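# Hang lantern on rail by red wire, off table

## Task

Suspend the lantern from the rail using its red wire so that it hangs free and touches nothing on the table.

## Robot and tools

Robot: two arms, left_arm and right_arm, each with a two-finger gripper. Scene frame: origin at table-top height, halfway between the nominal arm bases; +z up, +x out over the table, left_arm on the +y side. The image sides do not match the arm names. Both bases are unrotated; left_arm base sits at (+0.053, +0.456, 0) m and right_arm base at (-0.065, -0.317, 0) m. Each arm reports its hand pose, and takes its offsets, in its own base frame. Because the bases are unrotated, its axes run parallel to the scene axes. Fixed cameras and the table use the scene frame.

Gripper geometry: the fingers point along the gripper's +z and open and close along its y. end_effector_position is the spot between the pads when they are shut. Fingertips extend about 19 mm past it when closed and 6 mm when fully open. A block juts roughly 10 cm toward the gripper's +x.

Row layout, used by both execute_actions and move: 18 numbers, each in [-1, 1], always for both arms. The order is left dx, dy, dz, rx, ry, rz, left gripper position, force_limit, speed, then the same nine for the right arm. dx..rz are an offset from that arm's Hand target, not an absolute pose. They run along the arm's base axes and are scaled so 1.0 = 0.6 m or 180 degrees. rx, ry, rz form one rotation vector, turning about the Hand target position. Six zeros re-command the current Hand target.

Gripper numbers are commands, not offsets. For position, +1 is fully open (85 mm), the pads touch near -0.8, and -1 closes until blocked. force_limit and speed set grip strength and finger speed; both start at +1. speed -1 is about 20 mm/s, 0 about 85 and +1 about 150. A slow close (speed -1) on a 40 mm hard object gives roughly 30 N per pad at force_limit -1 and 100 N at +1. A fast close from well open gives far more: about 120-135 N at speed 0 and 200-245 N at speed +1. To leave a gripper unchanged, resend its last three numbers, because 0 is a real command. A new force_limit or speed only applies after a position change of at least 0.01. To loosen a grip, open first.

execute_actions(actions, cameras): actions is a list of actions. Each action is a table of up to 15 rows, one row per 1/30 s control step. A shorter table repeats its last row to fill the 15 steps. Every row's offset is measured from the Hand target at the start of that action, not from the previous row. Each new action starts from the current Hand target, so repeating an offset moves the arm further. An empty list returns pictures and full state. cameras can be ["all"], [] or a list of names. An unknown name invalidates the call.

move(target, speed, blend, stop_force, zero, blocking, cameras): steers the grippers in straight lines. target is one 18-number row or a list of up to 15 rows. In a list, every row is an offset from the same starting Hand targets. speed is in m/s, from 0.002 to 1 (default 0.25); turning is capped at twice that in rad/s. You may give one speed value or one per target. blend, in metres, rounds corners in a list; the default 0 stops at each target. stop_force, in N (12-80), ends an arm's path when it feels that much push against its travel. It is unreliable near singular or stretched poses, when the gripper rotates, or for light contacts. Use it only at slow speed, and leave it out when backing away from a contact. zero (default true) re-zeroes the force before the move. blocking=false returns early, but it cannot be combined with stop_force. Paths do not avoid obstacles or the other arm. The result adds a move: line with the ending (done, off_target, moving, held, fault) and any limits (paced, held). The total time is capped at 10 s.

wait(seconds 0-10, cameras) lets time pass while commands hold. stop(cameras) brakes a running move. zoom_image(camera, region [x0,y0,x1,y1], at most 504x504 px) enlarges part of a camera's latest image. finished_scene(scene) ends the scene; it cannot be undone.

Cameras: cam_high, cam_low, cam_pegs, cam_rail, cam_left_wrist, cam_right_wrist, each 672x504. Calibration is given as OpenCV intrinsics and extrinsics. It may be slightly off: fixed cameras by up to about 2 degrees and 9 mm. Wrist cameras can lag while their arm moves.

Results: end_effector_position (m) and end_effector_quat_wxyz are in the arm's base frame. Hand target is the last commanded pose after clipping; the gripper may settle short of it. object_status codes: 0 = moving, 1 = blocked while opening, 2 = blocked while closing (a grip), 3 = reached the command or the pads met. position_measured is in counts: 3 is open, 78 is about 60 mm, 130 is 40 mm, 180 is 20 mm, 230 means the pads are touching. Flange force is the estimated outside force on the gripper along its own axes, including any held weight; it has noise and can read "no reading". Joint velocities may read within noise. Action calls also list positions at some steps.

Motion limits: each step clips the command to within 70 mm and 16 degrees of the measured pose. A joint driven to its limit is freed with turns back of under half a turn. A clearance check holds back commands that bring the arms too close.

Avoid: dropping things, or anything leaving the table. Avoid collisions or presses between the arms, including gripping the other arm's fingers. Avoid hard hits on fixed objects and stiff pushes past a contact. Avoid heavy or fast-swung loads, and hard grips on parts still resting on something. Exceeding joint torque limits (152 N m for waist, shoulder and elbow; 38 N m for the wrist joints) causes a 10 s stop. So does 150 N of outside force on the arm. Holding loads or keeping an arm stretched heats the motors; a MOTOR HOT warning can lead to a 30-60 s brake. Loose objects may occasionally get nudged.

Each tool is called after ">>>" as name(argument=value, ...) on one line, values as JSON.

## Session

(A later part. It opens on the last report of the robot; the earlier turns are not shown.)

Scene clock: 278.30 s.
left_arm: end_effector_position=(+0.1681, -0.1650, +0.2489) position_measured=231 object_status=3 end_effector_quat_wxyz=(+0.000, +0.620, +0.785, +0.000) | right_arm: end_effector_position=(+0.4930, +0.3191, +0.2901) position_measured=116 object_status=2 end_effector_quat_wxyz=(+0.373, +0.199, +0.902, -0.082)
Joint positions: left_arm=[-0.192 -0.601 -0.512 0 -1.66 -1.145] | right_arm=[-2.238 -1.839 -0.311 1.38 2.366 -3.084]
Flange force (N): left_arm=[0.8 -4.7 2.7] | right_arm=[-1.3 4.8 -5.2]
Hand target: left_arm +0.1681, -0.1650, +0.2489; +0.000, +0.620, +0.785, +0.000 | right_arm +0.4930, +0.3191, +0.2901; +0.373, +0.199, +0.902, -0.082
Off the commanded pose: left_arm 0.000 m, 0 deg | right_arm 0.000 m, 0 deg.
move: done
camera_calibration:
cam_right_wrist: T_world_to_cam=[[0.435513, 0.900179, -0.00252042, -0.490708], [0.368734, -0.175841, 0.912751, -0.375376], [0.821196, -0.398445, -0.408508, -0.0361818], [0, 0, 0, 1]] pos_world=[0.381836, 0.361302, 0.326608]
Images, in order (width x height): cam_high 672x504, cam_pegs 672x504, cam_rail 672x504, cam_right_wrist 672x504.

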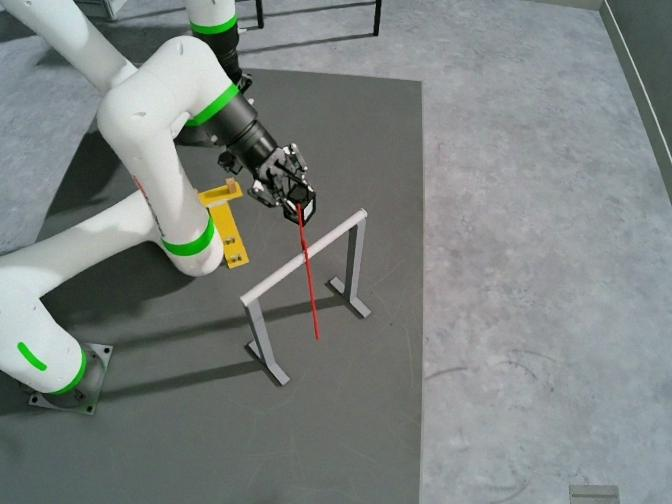

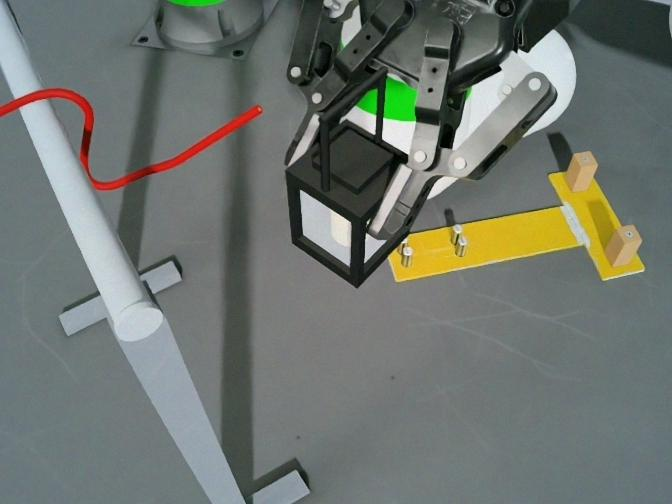

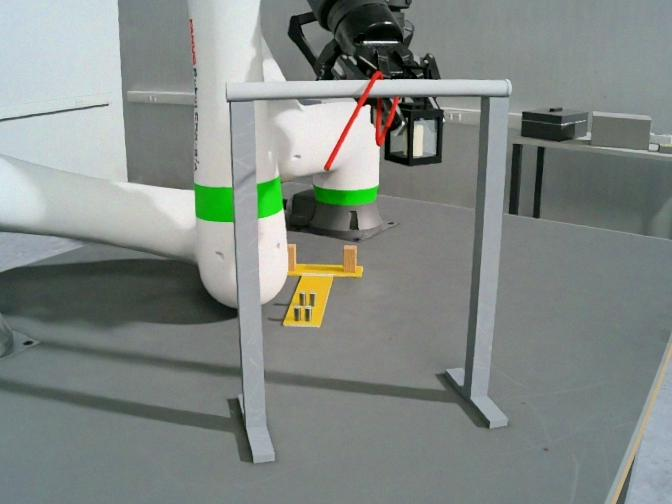

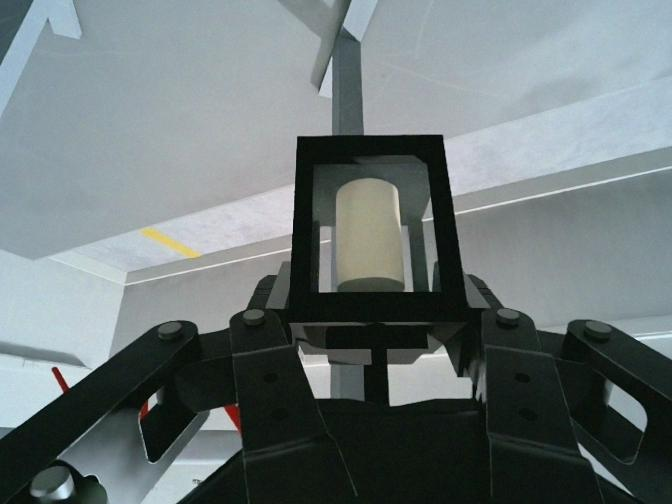

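>>> move(target=[[0,0,0,0,0,0,-0.97,0.3,-1,0.015,-0.09,-0.0083,0,0,0,-1,-0.8,-1],[0,0,0,0,0,0,-0.97,0.3,-1,0.0267,-0.145,-0.0508,0,0,0,-1,-0.8,-1]], speed=0.05, blend=[0.01,0], cameras=["cam_rail","cam_high","cam_pegs"])

>>> zoom_image(camera="cam_rail", region=[300, 30, 480, 210])

>>> zoom_image(camera="cam_pegs", region=[50, 0, 330, 230])

>>> zoom_image(camera="cam_high", region=[240, 170, 360, 290])

Scene clock: 281.10 s.
left_arm: end_effector_position=(+0.1681, -0.1650, +0.2489) position_measured=231 object_status=3 end_effector_quat_wxyz=(+0.000, +0.620, +0.785, +0.000) | right_arm: end_effector_position=(+0.5025, +0.2636, +0.2839) position_measured=116 object_status=2 end_effector_quat_wxyz=(+0.374, +0.200, +0.902, -0.082)
Joint positions: left_arm=[-0.192 -0.601 -0.512 0 -1.66 -1.145] | right_arm=[-2.331 -1.874 -0.422 1.363 2.388 -2.979]
Flange force (N): left_arm=[0.2 -5.4 2.4] | right_arm=[-1.1 5.3 -7.2]
Flange force when the fault began (N): right_arm=[-70.9 29.1 -137.0]
Hand target: left_arm +0.1681, -0.1650, +0.2489; +0.000, +0.620, +0.785, +0.000 | right_arm +0.5025, +0.2636, +0.2839; +0.374, +0.200, +0.902, -0.082 (not the last commanded pose)
Tool commands: left_gripper/position=-0.97 left_gripper/force_limit=+0.3 left_gripper/speed=-1.0 right_gripper/position=-1.0 right_gripper/force_limit=-0.796078 right_gripper/speed=-1.0
Off the commanded pose: left_arm 0.000 m, 0 deg | right_arm 0.040 m, 0 deg.
FORCE FAULT: contact force on the right arm reached its limit, and that arm stopped. The contact can be on any part of that arm, not only on its tool. That arm's remaining commands of this call were not run. That arm is still stopped at the end of this call. That arm stays stopped for about 10 more seconds. Until then a move that you send moves the other arm only, and its call returns only when the move has ended. Once the stop has ended, the next robot result says so. If the stop ends while you think or write, that arm runs what you send next, counted from a new Hand target: where the arm stands when the stop ends. While its stop runs, that arm takes no new command, but its gripper still runs the gripper command that each later call begins with. Until it ends, the stop uses up actions while you think or wait. An arm that is not stopped still takes commands.
move: fault (right_arm); path passed 1 of 2 targets
Images, in order (width x height): cam_high 672x504, cam_pegs 672x504, cam_rail 672x504.

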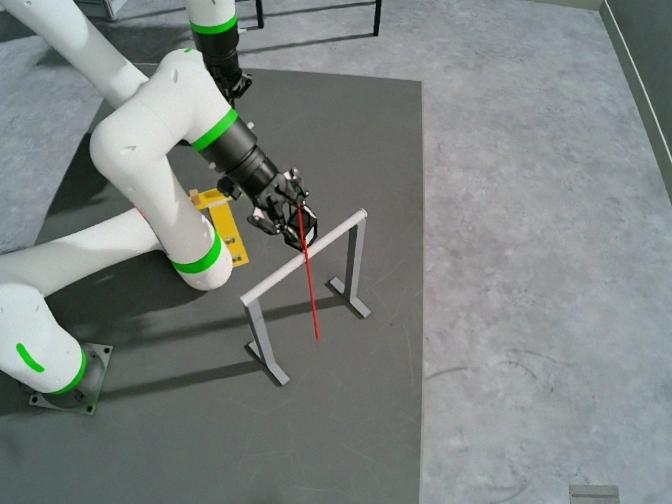

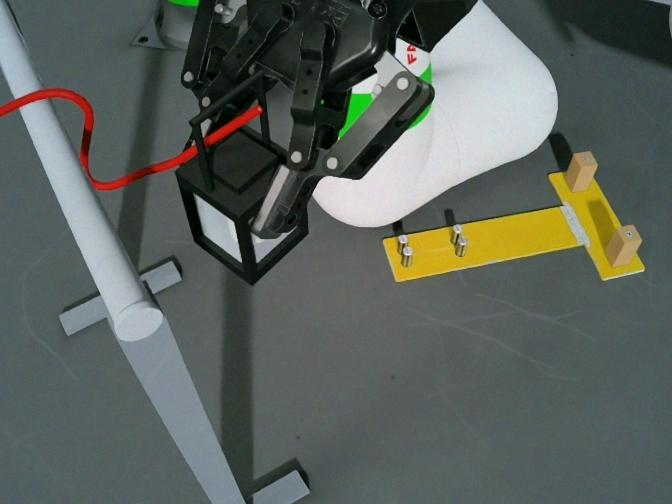

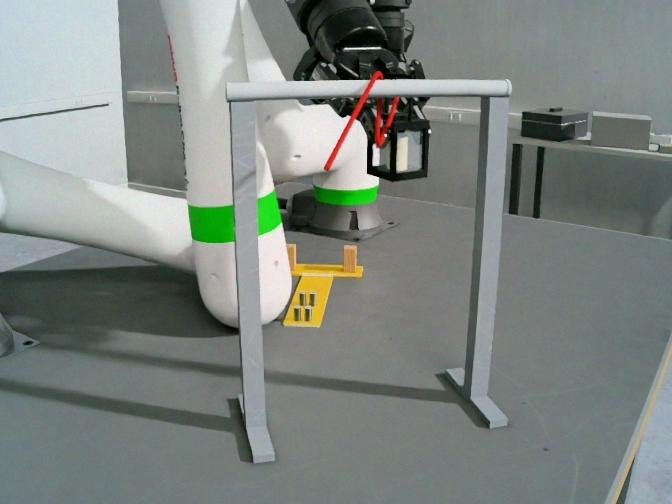

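Scaled by 2.800 from the camera's 672x504 image, which has a finer 960x720 frame.

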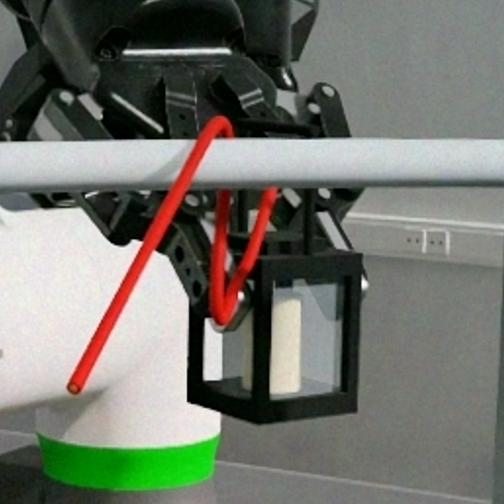

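Scaled by 1.800 from the camera's 672x504 image, which has a finer 960x720 frame.

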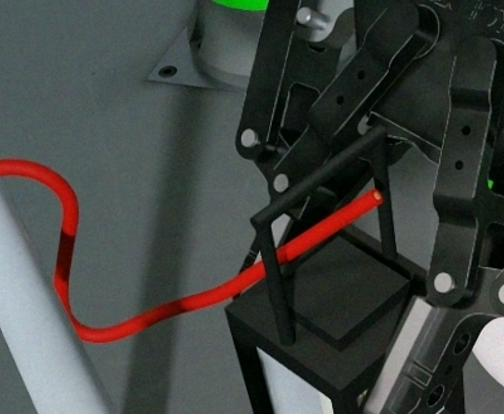

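Scaled by 4.200 from the camera's 672x504 image, which has a finer 960x720 frame.

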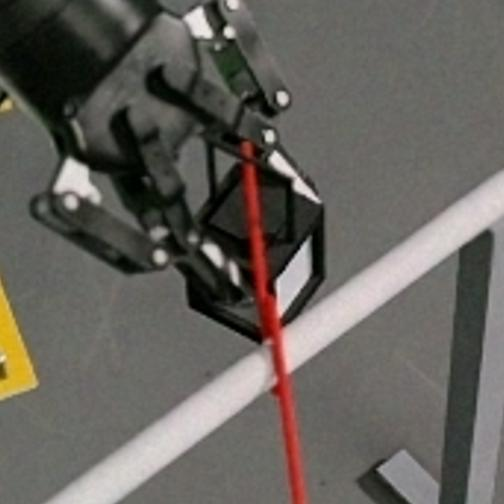

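>>> wait(seconds=10, cameras=["cam_pegs","cam_rail"])

>>> wait(seconds=2)

Scene clock: 292.87 s.
left_arm: end_effector_position=(+0.1681, -0.1650, +0.2489) position_measured=231 object_status=3 end_effector_quat_wxyz=(+0.000, +0.620, +0.785, +0.000) | right_arm: end_effector_position=(+0.5025, +0.2636, +0.2839) position_measured=116 object_status=2 end_effector_quat_wxyz=(+0.374, +0.200, +0.902, -0.082)
Joint positions: left_arm=[-0.192 -0.601 -0.512 0 -1.66 -1.145] | right_arm=[-2.331 -1.874 -0.422 1.363 2.388 -2.979]
Flange force (N): left_arm=[0.5 -5.0 3.0] | right_arm=[0.3 4.7 -7.5]
Hand target: left_arm +0.1681, -0.1650, +0.2489; +0.000, +0.620, +0.785, +0.000 | right_arm +0.5025, +0.2636, +0.2839; +0.374, +0.200, +0.902, -0.082 (not the last commanded pose)
Tool commands: left_gripper/position=-0.97 left_gripper/force_limit=+0.3 left_gripper/speed=-1.0 right_gripper/position=-1.0 right_gripper/force_limit=-0.796078 right_gripper/speed=-1.0
Off the commanded pose: left_arm 0.000 m, 0 deg | right_arm 0.040 m, 0 deg.
FORCE FAULT, CONTINUED: the right arm's stop, for the force fault that an earlier result reported, is over. The rest of the stop counts as 20 of the actions that you can send in this scene. That arm's target is now where it stood when the stop ended, not its last command. That arm accepts commands again.
wait: 10.00 s; at rest from the start
Images, in order (width x height): cam_pegs 672x504, cam_rail 672x504.

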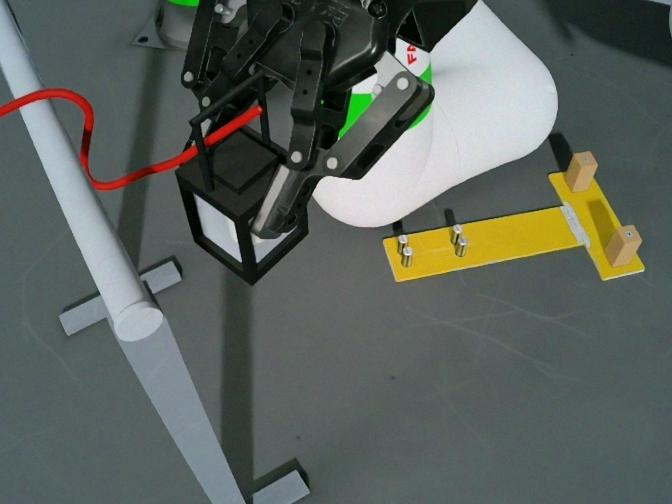

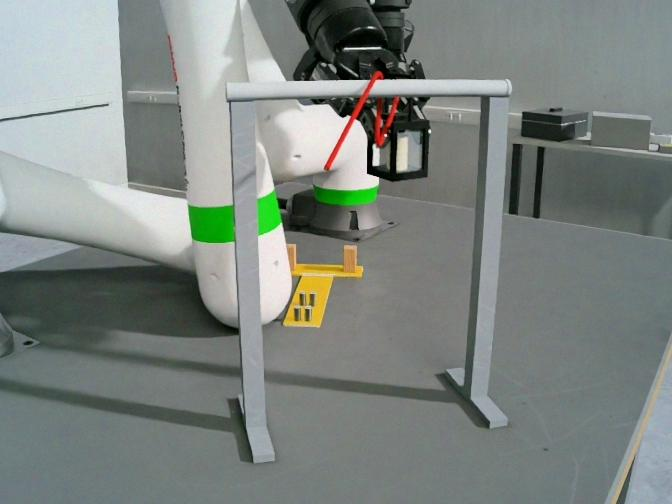

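Scene clock: 294.87 s.
left_arm: end_effector_position=(+0.1681, -0.1650, +0.2489) position_measured=231 object_status=3 end_effector_quat_wxyz=(+0.000, +0.620, +0.785, +0.000) | right_arm: end_effector_position=(+0.5025, +0.2636, +0.2839) position_measured=116 object_status=2 end_effector_quat_wxyz=(+0.374, +0.200, +0.902, -0.082)
Joint positions: left_arm=[-0.192 -0.601 -0.512 0 -1.66 -1.145] | right_arm=[-2.331 -1.874 -0.422 1.363 2.388 -2.979]
Flange force (N): left_arm=[1.5 -6.0 2.8] | right_arm=[0.4 4.9 -6.3]
Hand target: left_arm +0.1681, -0.1650, +0.2489; +0.000, +0.620, +0.785, +0.000 | right_arm +0.5025, +0.2636, +0.2839; +0.374, +0.200, +0.902, -0.082 (not the last commanded pose)
Tool commands: left_gripper/position=-0.97 left_gripper/force_limit=+0.3 left_gripper/speed=-1.0 right_gripper/position=-1.0 right_gripper/force_limit=-0.796078 right_gripper/speed=-1.0
Off the commanded pose: left_arm 0.000 m, 0 deg | right_arm 0.040 m, 0 deg.
wait: 2.00 s; at rest by 0.17 s

>>> move(target=[[0,0,0,0,0,0,-0.97,0.3,-1,-0.0158,0.0925,0.0103,0,0,0,-1,-0.8,-1],[0,0,0,0,0,0,-0.97,0.3,-1,-0.221,0.0925,0.0103,0,0,0,-1,-0.8,-1],[0,0,0,0,0,0,-0.97,0.3,-1,-0.371,-0.0725,0.0103,0,0,0,-1,-0.8,-1]], speed=0.12, blend=[0.002,0.03,0])

>>> move(target=[[0,0,0,0,0,0,-0.97,0.3,-1,-0.05,-0.45,-0.067,0,0,0.2333,-1,-0.8,-1],[0,0,0,0,0,0,-0.97,0.3,-1,0.135,-0.482,-0.2,0,0,0.4333,-1,-0.8,-1]], speed=0.2, blend=[0.05,0], cameras=["cam_rail","cam_high"])

Scene clock: 298.97 s.
left_arm: end_effector_position=(+0.1681, -0.1650, +0.2489) position_measured=231 object_status=3 end_effector_quat_wxyz=(+0.000, +0.620, +0.785, +0.000) | right_arm: end_effector_position=(+0.2799, +0.2201, +0.2901) position_measured=116 object_status=2 end_effector_quat_wxyz=(+0.374, +0.200, +0.902, -0.082)
Joint positions: left_arm=[-0.192 -0.601 -0.512 0 -1.66 -1.145] | right_arm=[-1.547 -1.833 -0.678 2.304 2.119 -2.707]
Flange force (N): left_arm=[-0.6 -5.2 2.5] | right_arm=[1.8 -4.6 -11.1]
Hand target: left_arm +0.1681, -0.1650, +0.2489; +0.000, +0.620, +0.785, +0.000 | right_arm +0.2799, +0.2201, +0.2901; +0.374, +0.200, +0.902, -0.082
Off the commanded pose: left_arm 0.000 m, 0 deg | right_arm 0.000 m, 0 deg.
move: done

Scene clock: 302.93 s.
left_arm: end_effector_position=(+0.1681, -0.1650, +0.2489) position_measured=231 object_status=3 end_effector_quat_wxyz=(+0.000, +0.620, +0.785, +0.000) | right_arm: end_effector_position=(+0.3609, -0.0691, +0.1701) position_measured=116 object_status=2 end_effector_quat_wxyz=(+0.342, -0.412, +0.827, +0.172)
Joint positions: left_arm=[-0.192 -0.601 -0.512 0 -1.66 -1.145] | right_arm=[-1.126 -0.173 -0.832 2.452 1.396 -0.795]
Flange force (N): left_arm=[1.2 -5.5 3.0] | right_arm=[-0.1 -15.3 4.4]
Hand target: left_arm +0.1681, -0.1650, +0.2489; +0.000, +0.620, +0.785, +0.000 | right_arm +0.3609, -0.0691, +0.1701; +0.342, -0.412, +0.827, +0.172
Off the commanded pose: left_arm 0.000 m, 0 deg | right_arm 0.000 m, 0 deg.
move: done; limits=paced
Images, in order (width x height): cam_high 672x504, cam_rail 672x504.

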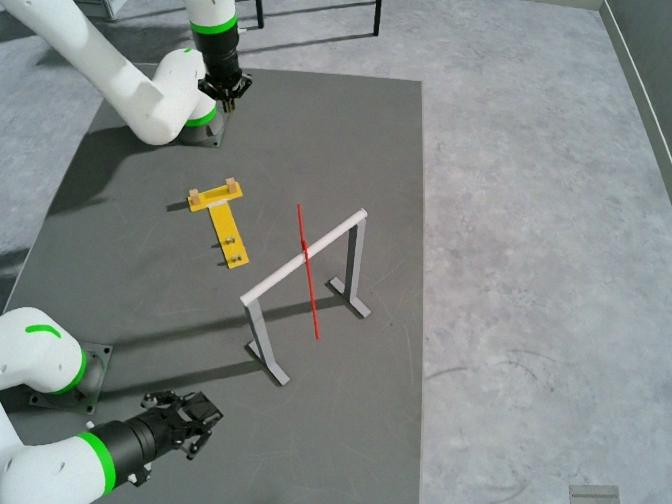

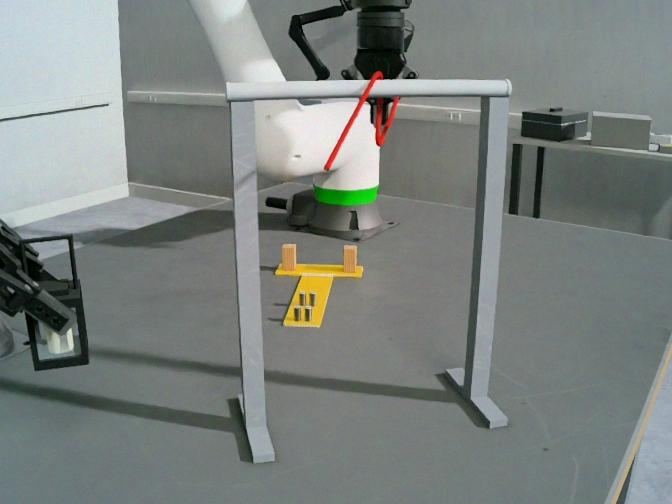

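>>> move(target=[[0,0,0,0,0,0,-0.97,0.3,-1,0.182,-0.152,0.517,0,0,-0.294,-1,-0.8,-1]], speed=0.15)

>>> move(target=[[0,0,0,0,0,0,-0.97,0.3,-1,0.05,0.434,0.066,0,0,-0.066,-1,-0.8,-1],[0,0,0,0,0,0,-0.97,0.3,-1,-0.017,0.867,0.033,0,0,-0.139,-1,-0.8,-1]], speed=0.15, blend=[0.05,0], cameras=["cam_rail","cam_high","cam_low","cam_pegs"])

Scene clock: 307.40 s.
left_arm: end_effector_position=(+0.1681, -0.1650, +0.2489) position_measured=231 object_status=3 end_effector_quat_wxyz=(+0.000, +0.620, +0.785, +0.000) | right_arm: end_effector_position=(+0.4701, -0.1603, +0.4803) position_measured=116 object_status=2 end_effector_quat_wxyz=(+0.383, +0.000, +0.924, +0.001)
Joint positions: left_arm=[-0.192 -0.601 -0.512 0 -1.66 -1.145] | right_arm=[-0.931 -0.346 -0.223 2.495 1.234 -2.137]
Flange force (N): left_arm=[-0.1 -4.0 2.3] | right_arm=[-12.8 0.5 6.4]
Hand target: left_arm +0.1681, -0.1650, +0.2489; +0.000, +0.620, +0.785, +0.000 | right_arm +0.4701, -0.1603, +0.4803; +0.383, +0.000, +0.924, +0.001
Off the commanded pose: left_arm 0.000 m, 0 deg | right_arm 0.000 m, 0 deg.
move: done

Scene clock: 311.93 s.
left_arm: end_effector_position=(+0.1681, -0.1650, +0.2489) position_measured=231 object_status=3 end_effector_quat_wxyz=(+0.000, +0.620, +0.785, +0.000) | right_arm: end_effector_position=(+0.4601, +0.3595, +0.5001) position_measured=116 object_status=2 end_effector_quat_wxyz=(+0.255, +0.137, +0.953, +0.088)
Joint positions: left_arm=[-0.192 -0.601 -0.512 0 -1.66 -1.145] | right_arm=[0.538 0.08 0.548 3.319 1.521 -3.927]
Flange force (N): left_arm=[-1.5 -5.7 2.4] | right_arm=[-5.5 17.3 -2.9]
Hand target: left_arm +0.1681, -0.1650, +0.2489; +0.000, +0.620, +0.785, +0.000 | right_arm +0.4599, +0.3599, +0.5001; +0.331, +0.177, +0.927, -0.018
Off the commanded pose: left_arm 0.000 m, 0 deg | right_arm 0.000 m, 26 deg; orientation clipped.
joint sent to its limit (right arm) — joint 4 (forearm roll), upper limit; joint 6 (wrist roll), lower limit. The joint targets are off in orientation, not in position.
move: off_target (right_arm); limits=paced
Images, in order (width x height): cam_high 672x504, cam_low 672x504, cam_pegs 672x504, cam_rail 672x504.

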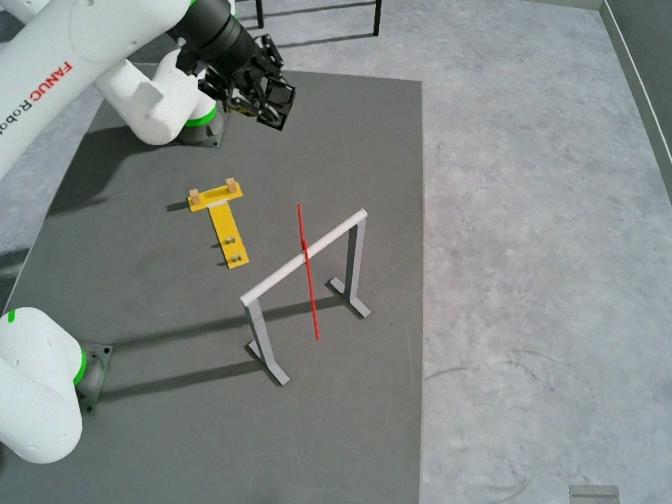

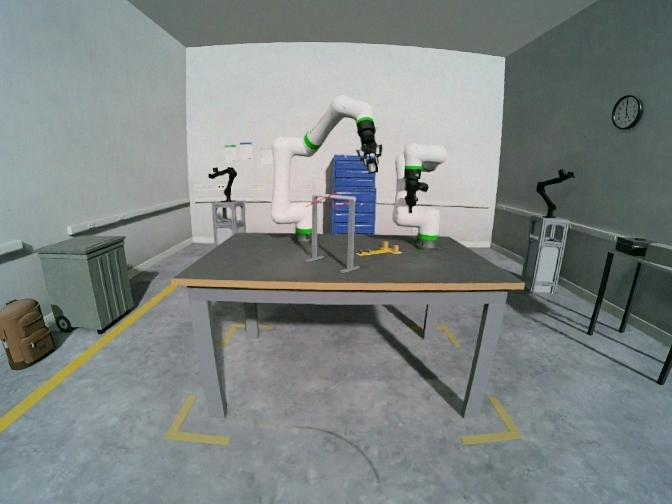

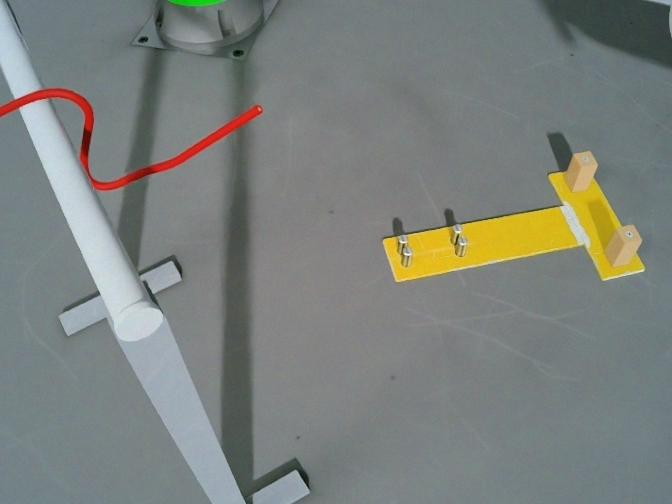

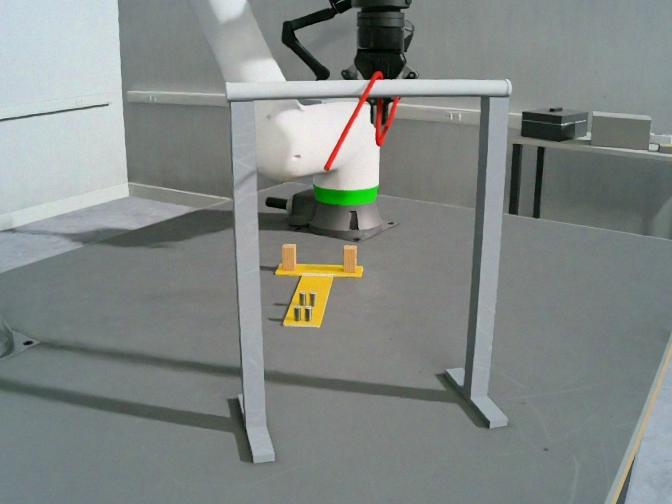

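>>> move(target=[[0,0,0,0,0,0,-0.97,0.3,-1,0.1,-0.25,0.1,0,0,0.0,-1,-0.8,-1],[0,0,0,0,0,0,-0.97,0.3,-1,0.2,-0.56,0.15,0,0,0.1,-1,-0.8,-1]], speed=0.2, blend=[0.04,0])

Scene clock: 318.90 s.
left_arm: end_effector_position=(+0.1681, -0.1650, +0.2489) position_measured=231 object_status=3 end_effector_quat_wxyz=(+0.000, +0.620, +0.785, +0.000) | right_arm: end_effector_position=(+0.5799, +0.0239, +0.5901) position_measured=116 object_status=2 end_effector_quat_wxyz=(+0.330, +0.030, +0.943, +0.034)
Joint positions: left_arm=[-0.192 -0.601 -0.512 0 -1.66 -1.145] | right_arm=[-0.309 0.011 0.527 2.905 1.449 -2.945]
Flange force (N): left_arm=[-0.2 -5.1 2.5] | right_arm=[-13.8 7.1 0.3]
Hand target: left_arm +0.1681, -0.1650, +0.2489; +0.000, +0.620, +0.785, +0.000 | right_arm +0.5799, +0.0239, +0.5901; +0.330, +0.030, +0.943, +0.034
Off the commanded pose: left_arm 0.000 m, 0 deg | right_arm 0.000 m, 0 deg.
move: done

>>> move(target=[[0,0,0,0,0,0,-0.97,0.3,-1,0.2,-0.2,-0.2,0,-0.3,-0.05,-1,-0.8,-1]], speed=0.2, cameras=["cam_low","cam_high"])

Scene clock: 325.67 s.
left_arm: end_effector_position=(+0.1681, -0.1650, +0.2489) position_measured=231 object_status=3 end_effector_quat_wxyz=(+0.000, +0.620, +0.785, +0.000) | right_arm: end_effector_position=(+0.7001, -0.0955, +0.4700) position_measured=116 object_status=2 end_effector_quat_wxyz=(+0.733, +0.148, +0.662, -0.045)
Joint positions: left_arm=[-0.192 -0.601 -0.512 0 -1.66 -1.145] | right_arm=[-0.348 -0.058 -0.359 3.319 -0.386 -3.47]
Flange force (N): left_arm=[-1.4 -5.4 2.2] | right_arm=no reading
Hand target: left_arm +0.1681, -0.1650, +0.2489; +0.000, +0.620, +0.785, +0.000 | right_arm +0.6999, -0.0961, +0.4701; +0.723, +0.082, +0.685, +0.019
Off the commanded pose: left_arm 0.000 m, 0 deg | right_arm 0.001 m, 11 deg.
joint sent to its limit (right arm) — joint 4 (forearm roll), upper limit. The joint targets are off in orientation, not in position.
move: off_target (right_arm); limits=paced
Images, in order (width x height): cam_high 672x504, cam_low 672x504.

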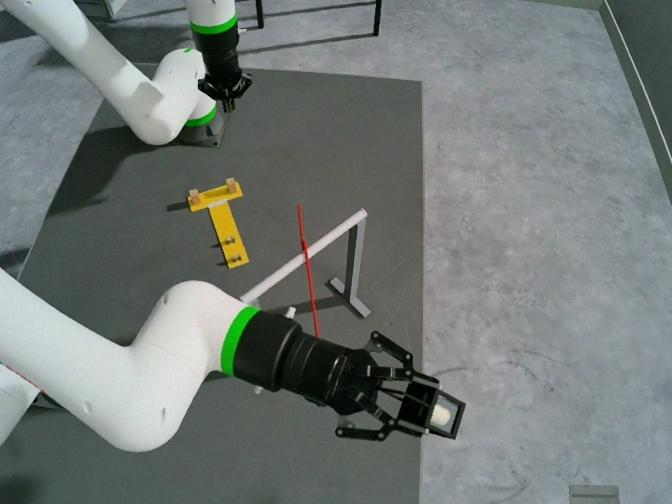

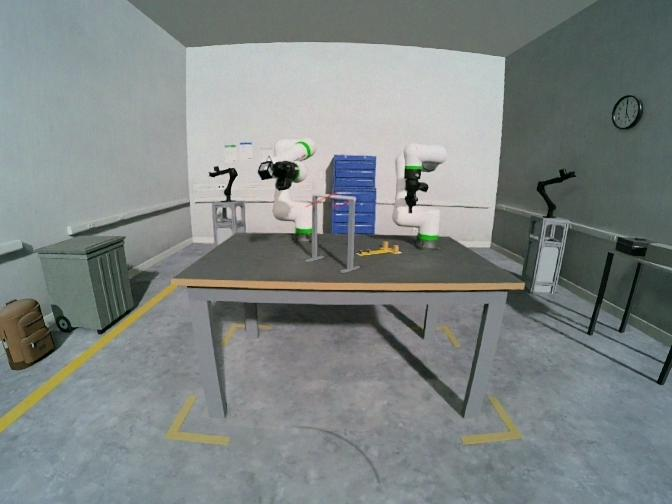

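>>> move(target=[[0,0,0,0,0,0,-0.97,0.3,-1,0,0,0,0.225,-0.082,-0.073,-1,-0.8,-1],[0,0,0,0,0,0,-0.97,0.3,-1,0,0,0,0.45,-0.164,-0.146,-1,-0.8,-1]], speed=0.3, cameras=["cam_low","cam_high"])

Scene clock: 329.97 s.
left_arm: end_effector_position=(+0.1681, -0.1650, +0.2489) position_measured=231 object_status=3 end_effector_quat_wxyz=(+0.000, +0.620, +0.785, +0.000) | right_arm: end_effector_position=(+0.6999, -0.0961, +0.4701) position_measured=116 object_status=2 end_effector_quat_wxyz=(+0.621, +0.655, +0.287, +0.319)
Joint positions: left_arm=[-0.192 -0.601 -0.512 0 -1.66 -1.145] | right_arm=[0.097 0.086 -0.444 2.019 -0.895 -3.883]
Flange force (N): left_arm=[-0.6 -4.8 2.7] | right_arm=[11.9 0.0 2.4]
Hand target: left_arm +0.1681, -0.1650, +0.2489; +0.000, +0.620, +0.785, +0.000 | right_arm +0.6999, -0.0961, +0.4701; +0.621, +0.655, +0.287, +0.319
Off the commanded pose: left_arm 0.000 m, 0 deg | right_arm 0.000 m, 0 deg.
move: done
Images, in order (width x height): cam_high 672x504, cam_low 672x504.

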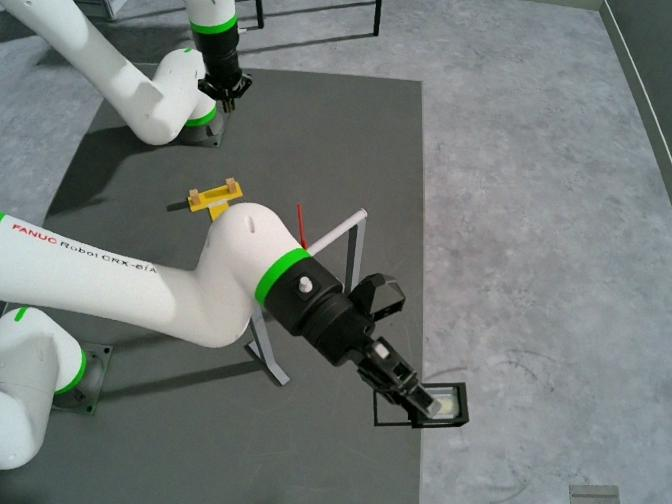

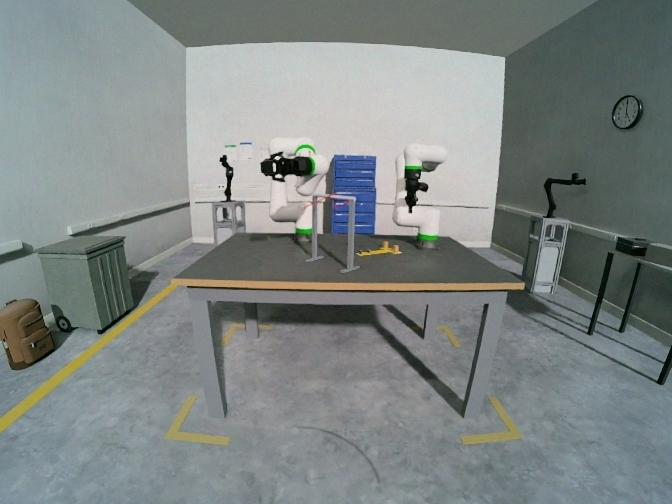

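>>> move(target=[[0,0,0,0,0,0,-0.97,0.3,-1,0,0,0,-0.387,0.315,0.011,-1,-0.8,-1]], speed=0.3)

>>> move(target=[[0,0,0,0,0,0,-0.97,0.3,-1,0,0,0,0.225,-0.082,-0.073,-1,-0.8,-1],[0,0,0,0,0,0,-0.97,0.3,-1,0,0,0,0.45,-0.164,-0.146,-1,-0.8,-1]], speed=0.3, cameras=["cam_low","cam_high"])

Scene clock: 334.63 s.
left_arm: end_effector_position=(+0.1681, -0.1650, +0.2489) position_measured=231 object_status=3 end_effector_quat_wxyz=(+0.000, +0.620, +0.785, +0.000) | right_arm: end_effector_position=(+0.6999, -0.0961, +0.4701) position_measured=116 object_status=2 end_effector_quat_wxyz=(+0.666, +0.262, +0.665, -0.213)
Joint positions: left_arm=[-0.192 -0.601 -0.512 0 -1.66 -1.145] | right_arm=[0.097 0.087 -0.444 2.02 -0.898 -2.316]
Flange force (N): left_arm=[-0.1 -5.4 2.9] | right_arm=[0.1 12.2 3.1]
Hand target: left_arm +0.1681, -0.1650, +0.2489; +0.000, +0.620, +0.785, +0.000 | right_arm +0.6999, -0.0961, +0.4701; +0.666, +0.262, +0.665, -0.213
Off the commanded pose: left_arm 0.000 m, 0 deg | right_arm 0.000 m, 0 deg.
move: done

Scene clock: 335.33 s.
left_arm: end_effector_position=(+0.1681, -0.1650, +0.2489) position_measured=231 object_status=3 end_effector_quat_wxyz=(+0.000, +0.620, +0.785, +0.000) | right_arm: end_effector_position=(+0.6997, -0.0956, +0.4710) position_measured=116 object_status=2 end_effector_quat_wxyz=(+0.664, +0.288, +0.661, -0.197)
Joint positions: left_arm=[-0.192 -0.601 -0.512 0 -1.66 -1.145] | right_arm=[0.118 0.091 -0.429 1.968 -0.911 -2.335]
Flange force (N): left_arm=[-1.3 -5.0 2.8] | right_arm=[0.8 10.9 2.7]
Flange force when the fault began (N): right_arm=[-21.6 -118.1 16.6]
Hand target: left_arm +0.1681, -0.1650, +0.2489; +0.000, +0.620, +0.785, +0.000 | right_arm +0.6997, -0.0956, +0.4710; +0.664, +0.288, +0.661, -0.197 (not the last commanded pose)
Tool commands: left_gripper/position=-0.97 left_gripper/force_limit=+0.3 left_gripper/speed=-1.0 right_gripper/position=-1.0 right_gripper/force_limit=-0.796078 right_gripper/speed=-1.0
Off the commanded pose: left_arm 0.000 m, 0 deg | right_arm 0.001 m, 87 deg.
FORCE FAULT: contact force on the right arm reached its limit, and that arm stopped. The contact can be on any part of that arm, not only on its tool. That arm's remaining commands of this call were not run. That arm is still stopped at the end of this call. That arm stays stopped for about 10 more seconds. Until then a move that you send moves the other arm only, and its call returns only when the move has ended. Once the stop has ended, the next robot result says so. If the stop ends while you think or write, that arm runs what you send next, counted from a new Hand target: where the arm stands when the stop ends. While its stop runs, that arm takes no new command, but its gripper still runs the gripper command that each later call begins with. Until it ends, the stop uses up actions while you think or wait. An arm that is not stopped still takes commands.
move: fault (right_arm); path passed 0 of 2 targets
Images, in order (width x height): cam_high 672x504, cam_low 672x504.

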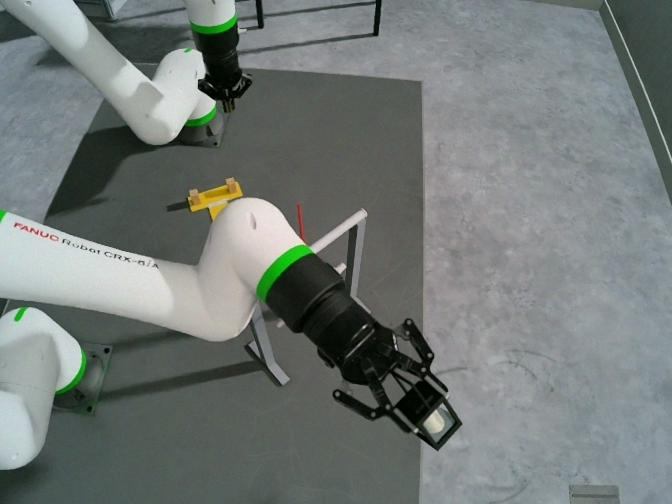

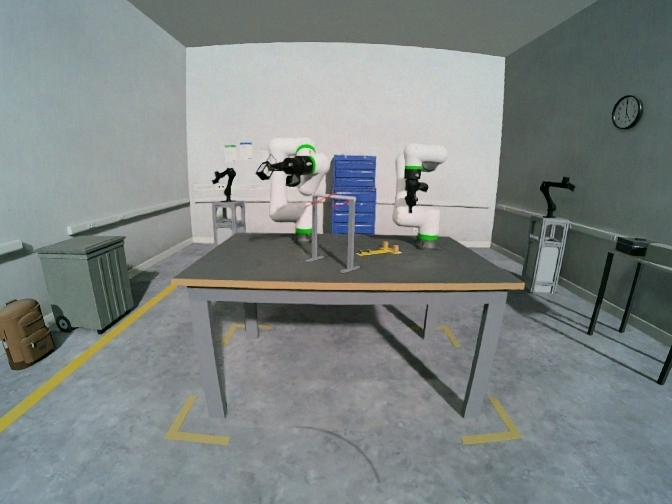

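>>> wait(seconds=10)

>>> move(target=[[0,0,0,0,0,0,-0.97,0.3,-1,0.0,-0.06,0.2,0,0,0,-1,-0.8,-1]], speed=0.1, cameras=["all"])

Scene clock: 345.87 s.
left_arm: end_effector_position=(+0.1681, -0.1650, +0.2489) position_measured=231 object_status=3 end_effector_quat_wxyz=(+0.000, +0.620, +0.785, +0.000) | right_arm: end_effector_position=(+0.6997, -0.0956, +0.4710) position_measured=116 object_status=2 end_effector_quat_wxyz=(+0.664, +0.288, +0.661, -0.197)
Joint positions: left_arm=[-0.192 -0.601 -0.512 0 -1.66 -1.145] | right_arm=[0.118 0.091 -0.429 1.968 -0.911 -2.335]
Flange force (N): left_arm=[-0.4 -4.6 2.0] | right_arm=[0.8 10.5 2.1]
Hand target: left_arm +0.1681, -0.1650, +0.2489; +0.000, +0.620, +0.785, +0.000 | right_arm +0.6997, -0.0956, +0.4710; +0.664, +0.288, +0.661, -0.197 (not the last commanded pose)
Tool commands: left_gripper/position=-0.97 left_gripper/force_limit=+0.3 left_gripper/speed=-1.0 right_gripper/position=-1.0 right_gripper/force_limit=-0.796078 right_gripper/speed=-1.0
Off the commanded pose: left_arm 0.000 m, 0 deg | right_arm 0.001 m, 87 deg.
FORCE FAULT, CONTINUED: the right arm's stop, for the force fault that an earlier result reported, is over. The rest of the stop counts as 19 of the actions that you can send in this scene. During its stop the right arm's controller moved it back a little. That arm's target is now where it stood when the stop ended, not its last command. That arm accepts commands again.
wait: 10.00 s; at rest from the start

Scene clock: 347.60 s.
left_arm: end_effector_position=(+0.1681, -0.1650, +0.2489) position_measured=231 object_status=3 end_effector_quat_wxyz=(+0.000, +0.620, +0.785, +0.000) | right_arm: end_effector_position=(+0.6997, -0.1318, +0.5910) position_measured=116 object_status=2 end_effector_quat_wxyz=(+0.664, +0.288, +0.661, -0.197)
Joint positions: left_arm=[-0.192 -0.601 -0.512 0 -1.66 -1.145] | right_arm=[0.092 0.041 -0.227 1.775 -0.812 -2.027]
Flange force (N): left_arm=[-0.5 -5.2 2.4] | right_arm=[-1.0 9.7 5.1]
Hand target: left_arm +0.1681, -0.1650, +0.2489; +0.000, +0.620, +0.785, +0.000 | right_arm +0.6997, -0.1316, +0.5910; +0.664, +0.288, +0.661, -0.197
Off the commanded pose: left_arm 0.000 m, 0 deg | right_arm 0.000 m, 0 deg.
move: done
camera_calibration:
cam_left_wrist: T_world_to_cam=[[0.972379, 0.233319, 0.006423, -0.117543], [0.21845, -0.919412, 0.32705, -0.248426], [0.0822124, -0.316613, -0.944985, 0.299318], [0, 0, 0, 1]] pos_world=[0.143958, -0.106213, 0.364854]
cam_right_wrist: T_world_to_cam=[[0.652382, 0.746562, 0.130549, -0.424715], [-0.320546, 0.115709, 0.940139, -0.300921], [0.686766, -0.655177, 0.314794, -0.629906], [0, 0, 0, 1]] pos_world=[0.613216, -0.0608046, 0.536644]

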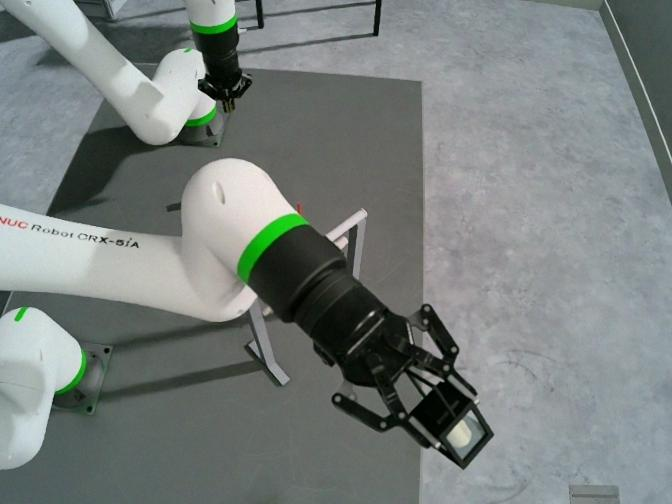

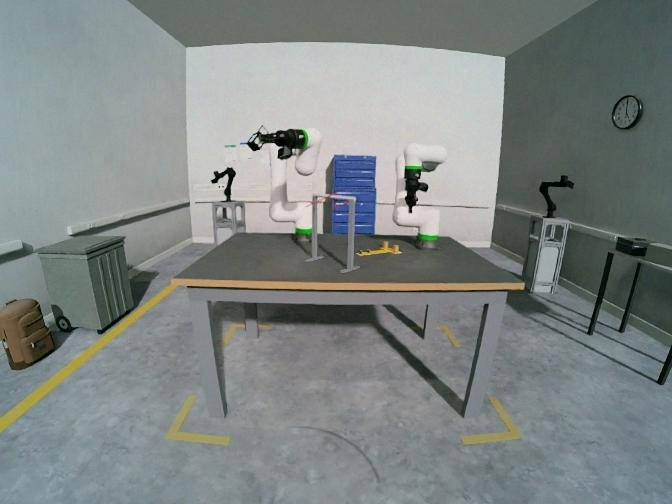

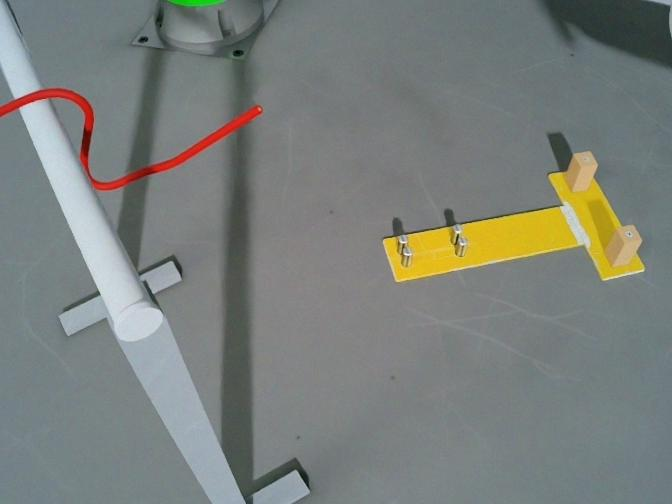

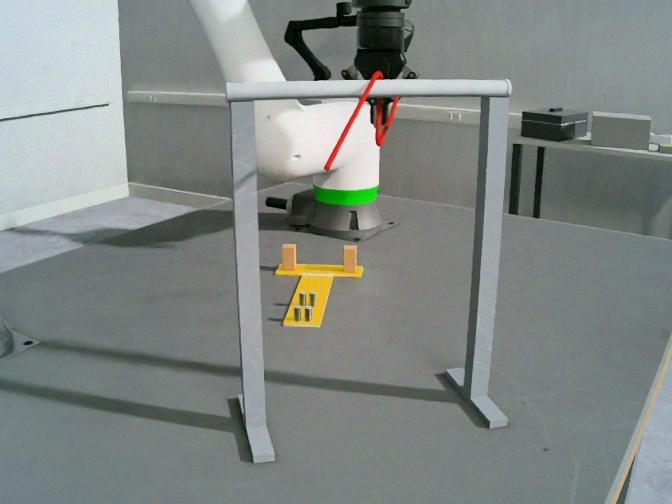

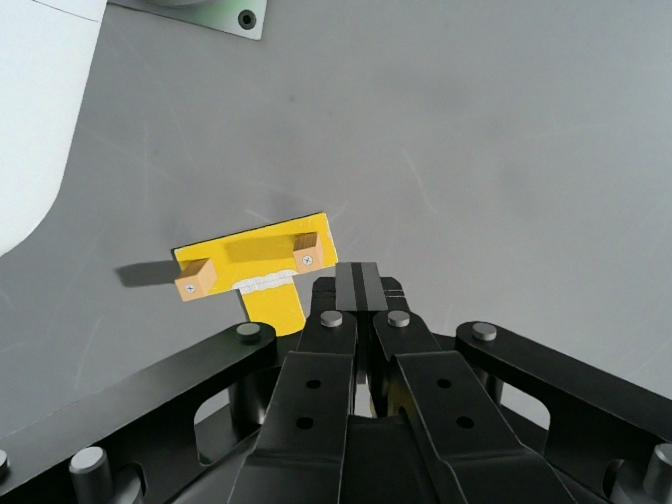

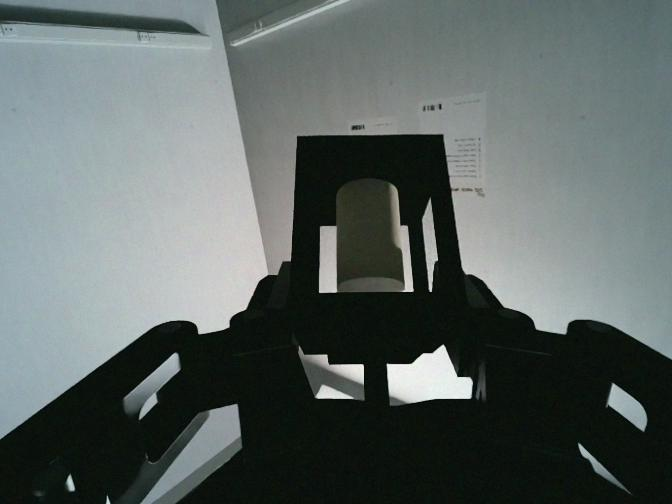

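>>> move(target=[[0,0,0,0,0,0,-0.97,0.3,-1,-0.1,0,0.05,0.24,0.022,-0.065,-1,-0.8,-1],[0,0,0,0,0,0,-0.97,0.3,-1,-0.1,0,0.05,0.48,0.044,-0.13,-1,-0.8,-1]], speed=0.3)

Scene clock: 352.17 s.
left_arm: end_effector_position=(+0.1681, -0.1650, +0.2489) position_measured=231 object_status=3 end_effector_quat_wxyz=(+0.000, +0.620, +0.785, +0.000) | right_arm: end_effector_position=(+0.6390, -0.1315, +0.6199) position_measured=116 object_status=2 end_effector_quat_wxyz=(+0.212, +0.760, +0.587, +0.182)
Joint positions: left_arm=[-0.192 -0.601 -0.512 0 -1.66 -1.145] | right_arm=[0.066 0.572 1.489 0.155 -1.934 -1.797]
Flange force (N): left_arm=[0.4 -5.2 2.7] | right_arm=no reading
Hand target: left_arm +0.1681, -0.1650, +0.2489; +0.000, +0.620, +0.785, +0.000 | right_arm +0.6397, -0.1316, +0.6210; +0.197, +0.764, +0.590, +0.169
Off the commanded pose: left_arm 0.000 m, 0 deg | right_arm 0.001 m, 2 deg.
elbow stopped short (right arm): the move would have taken joint 3 (elbow) straighter than the controller allows.
move: done


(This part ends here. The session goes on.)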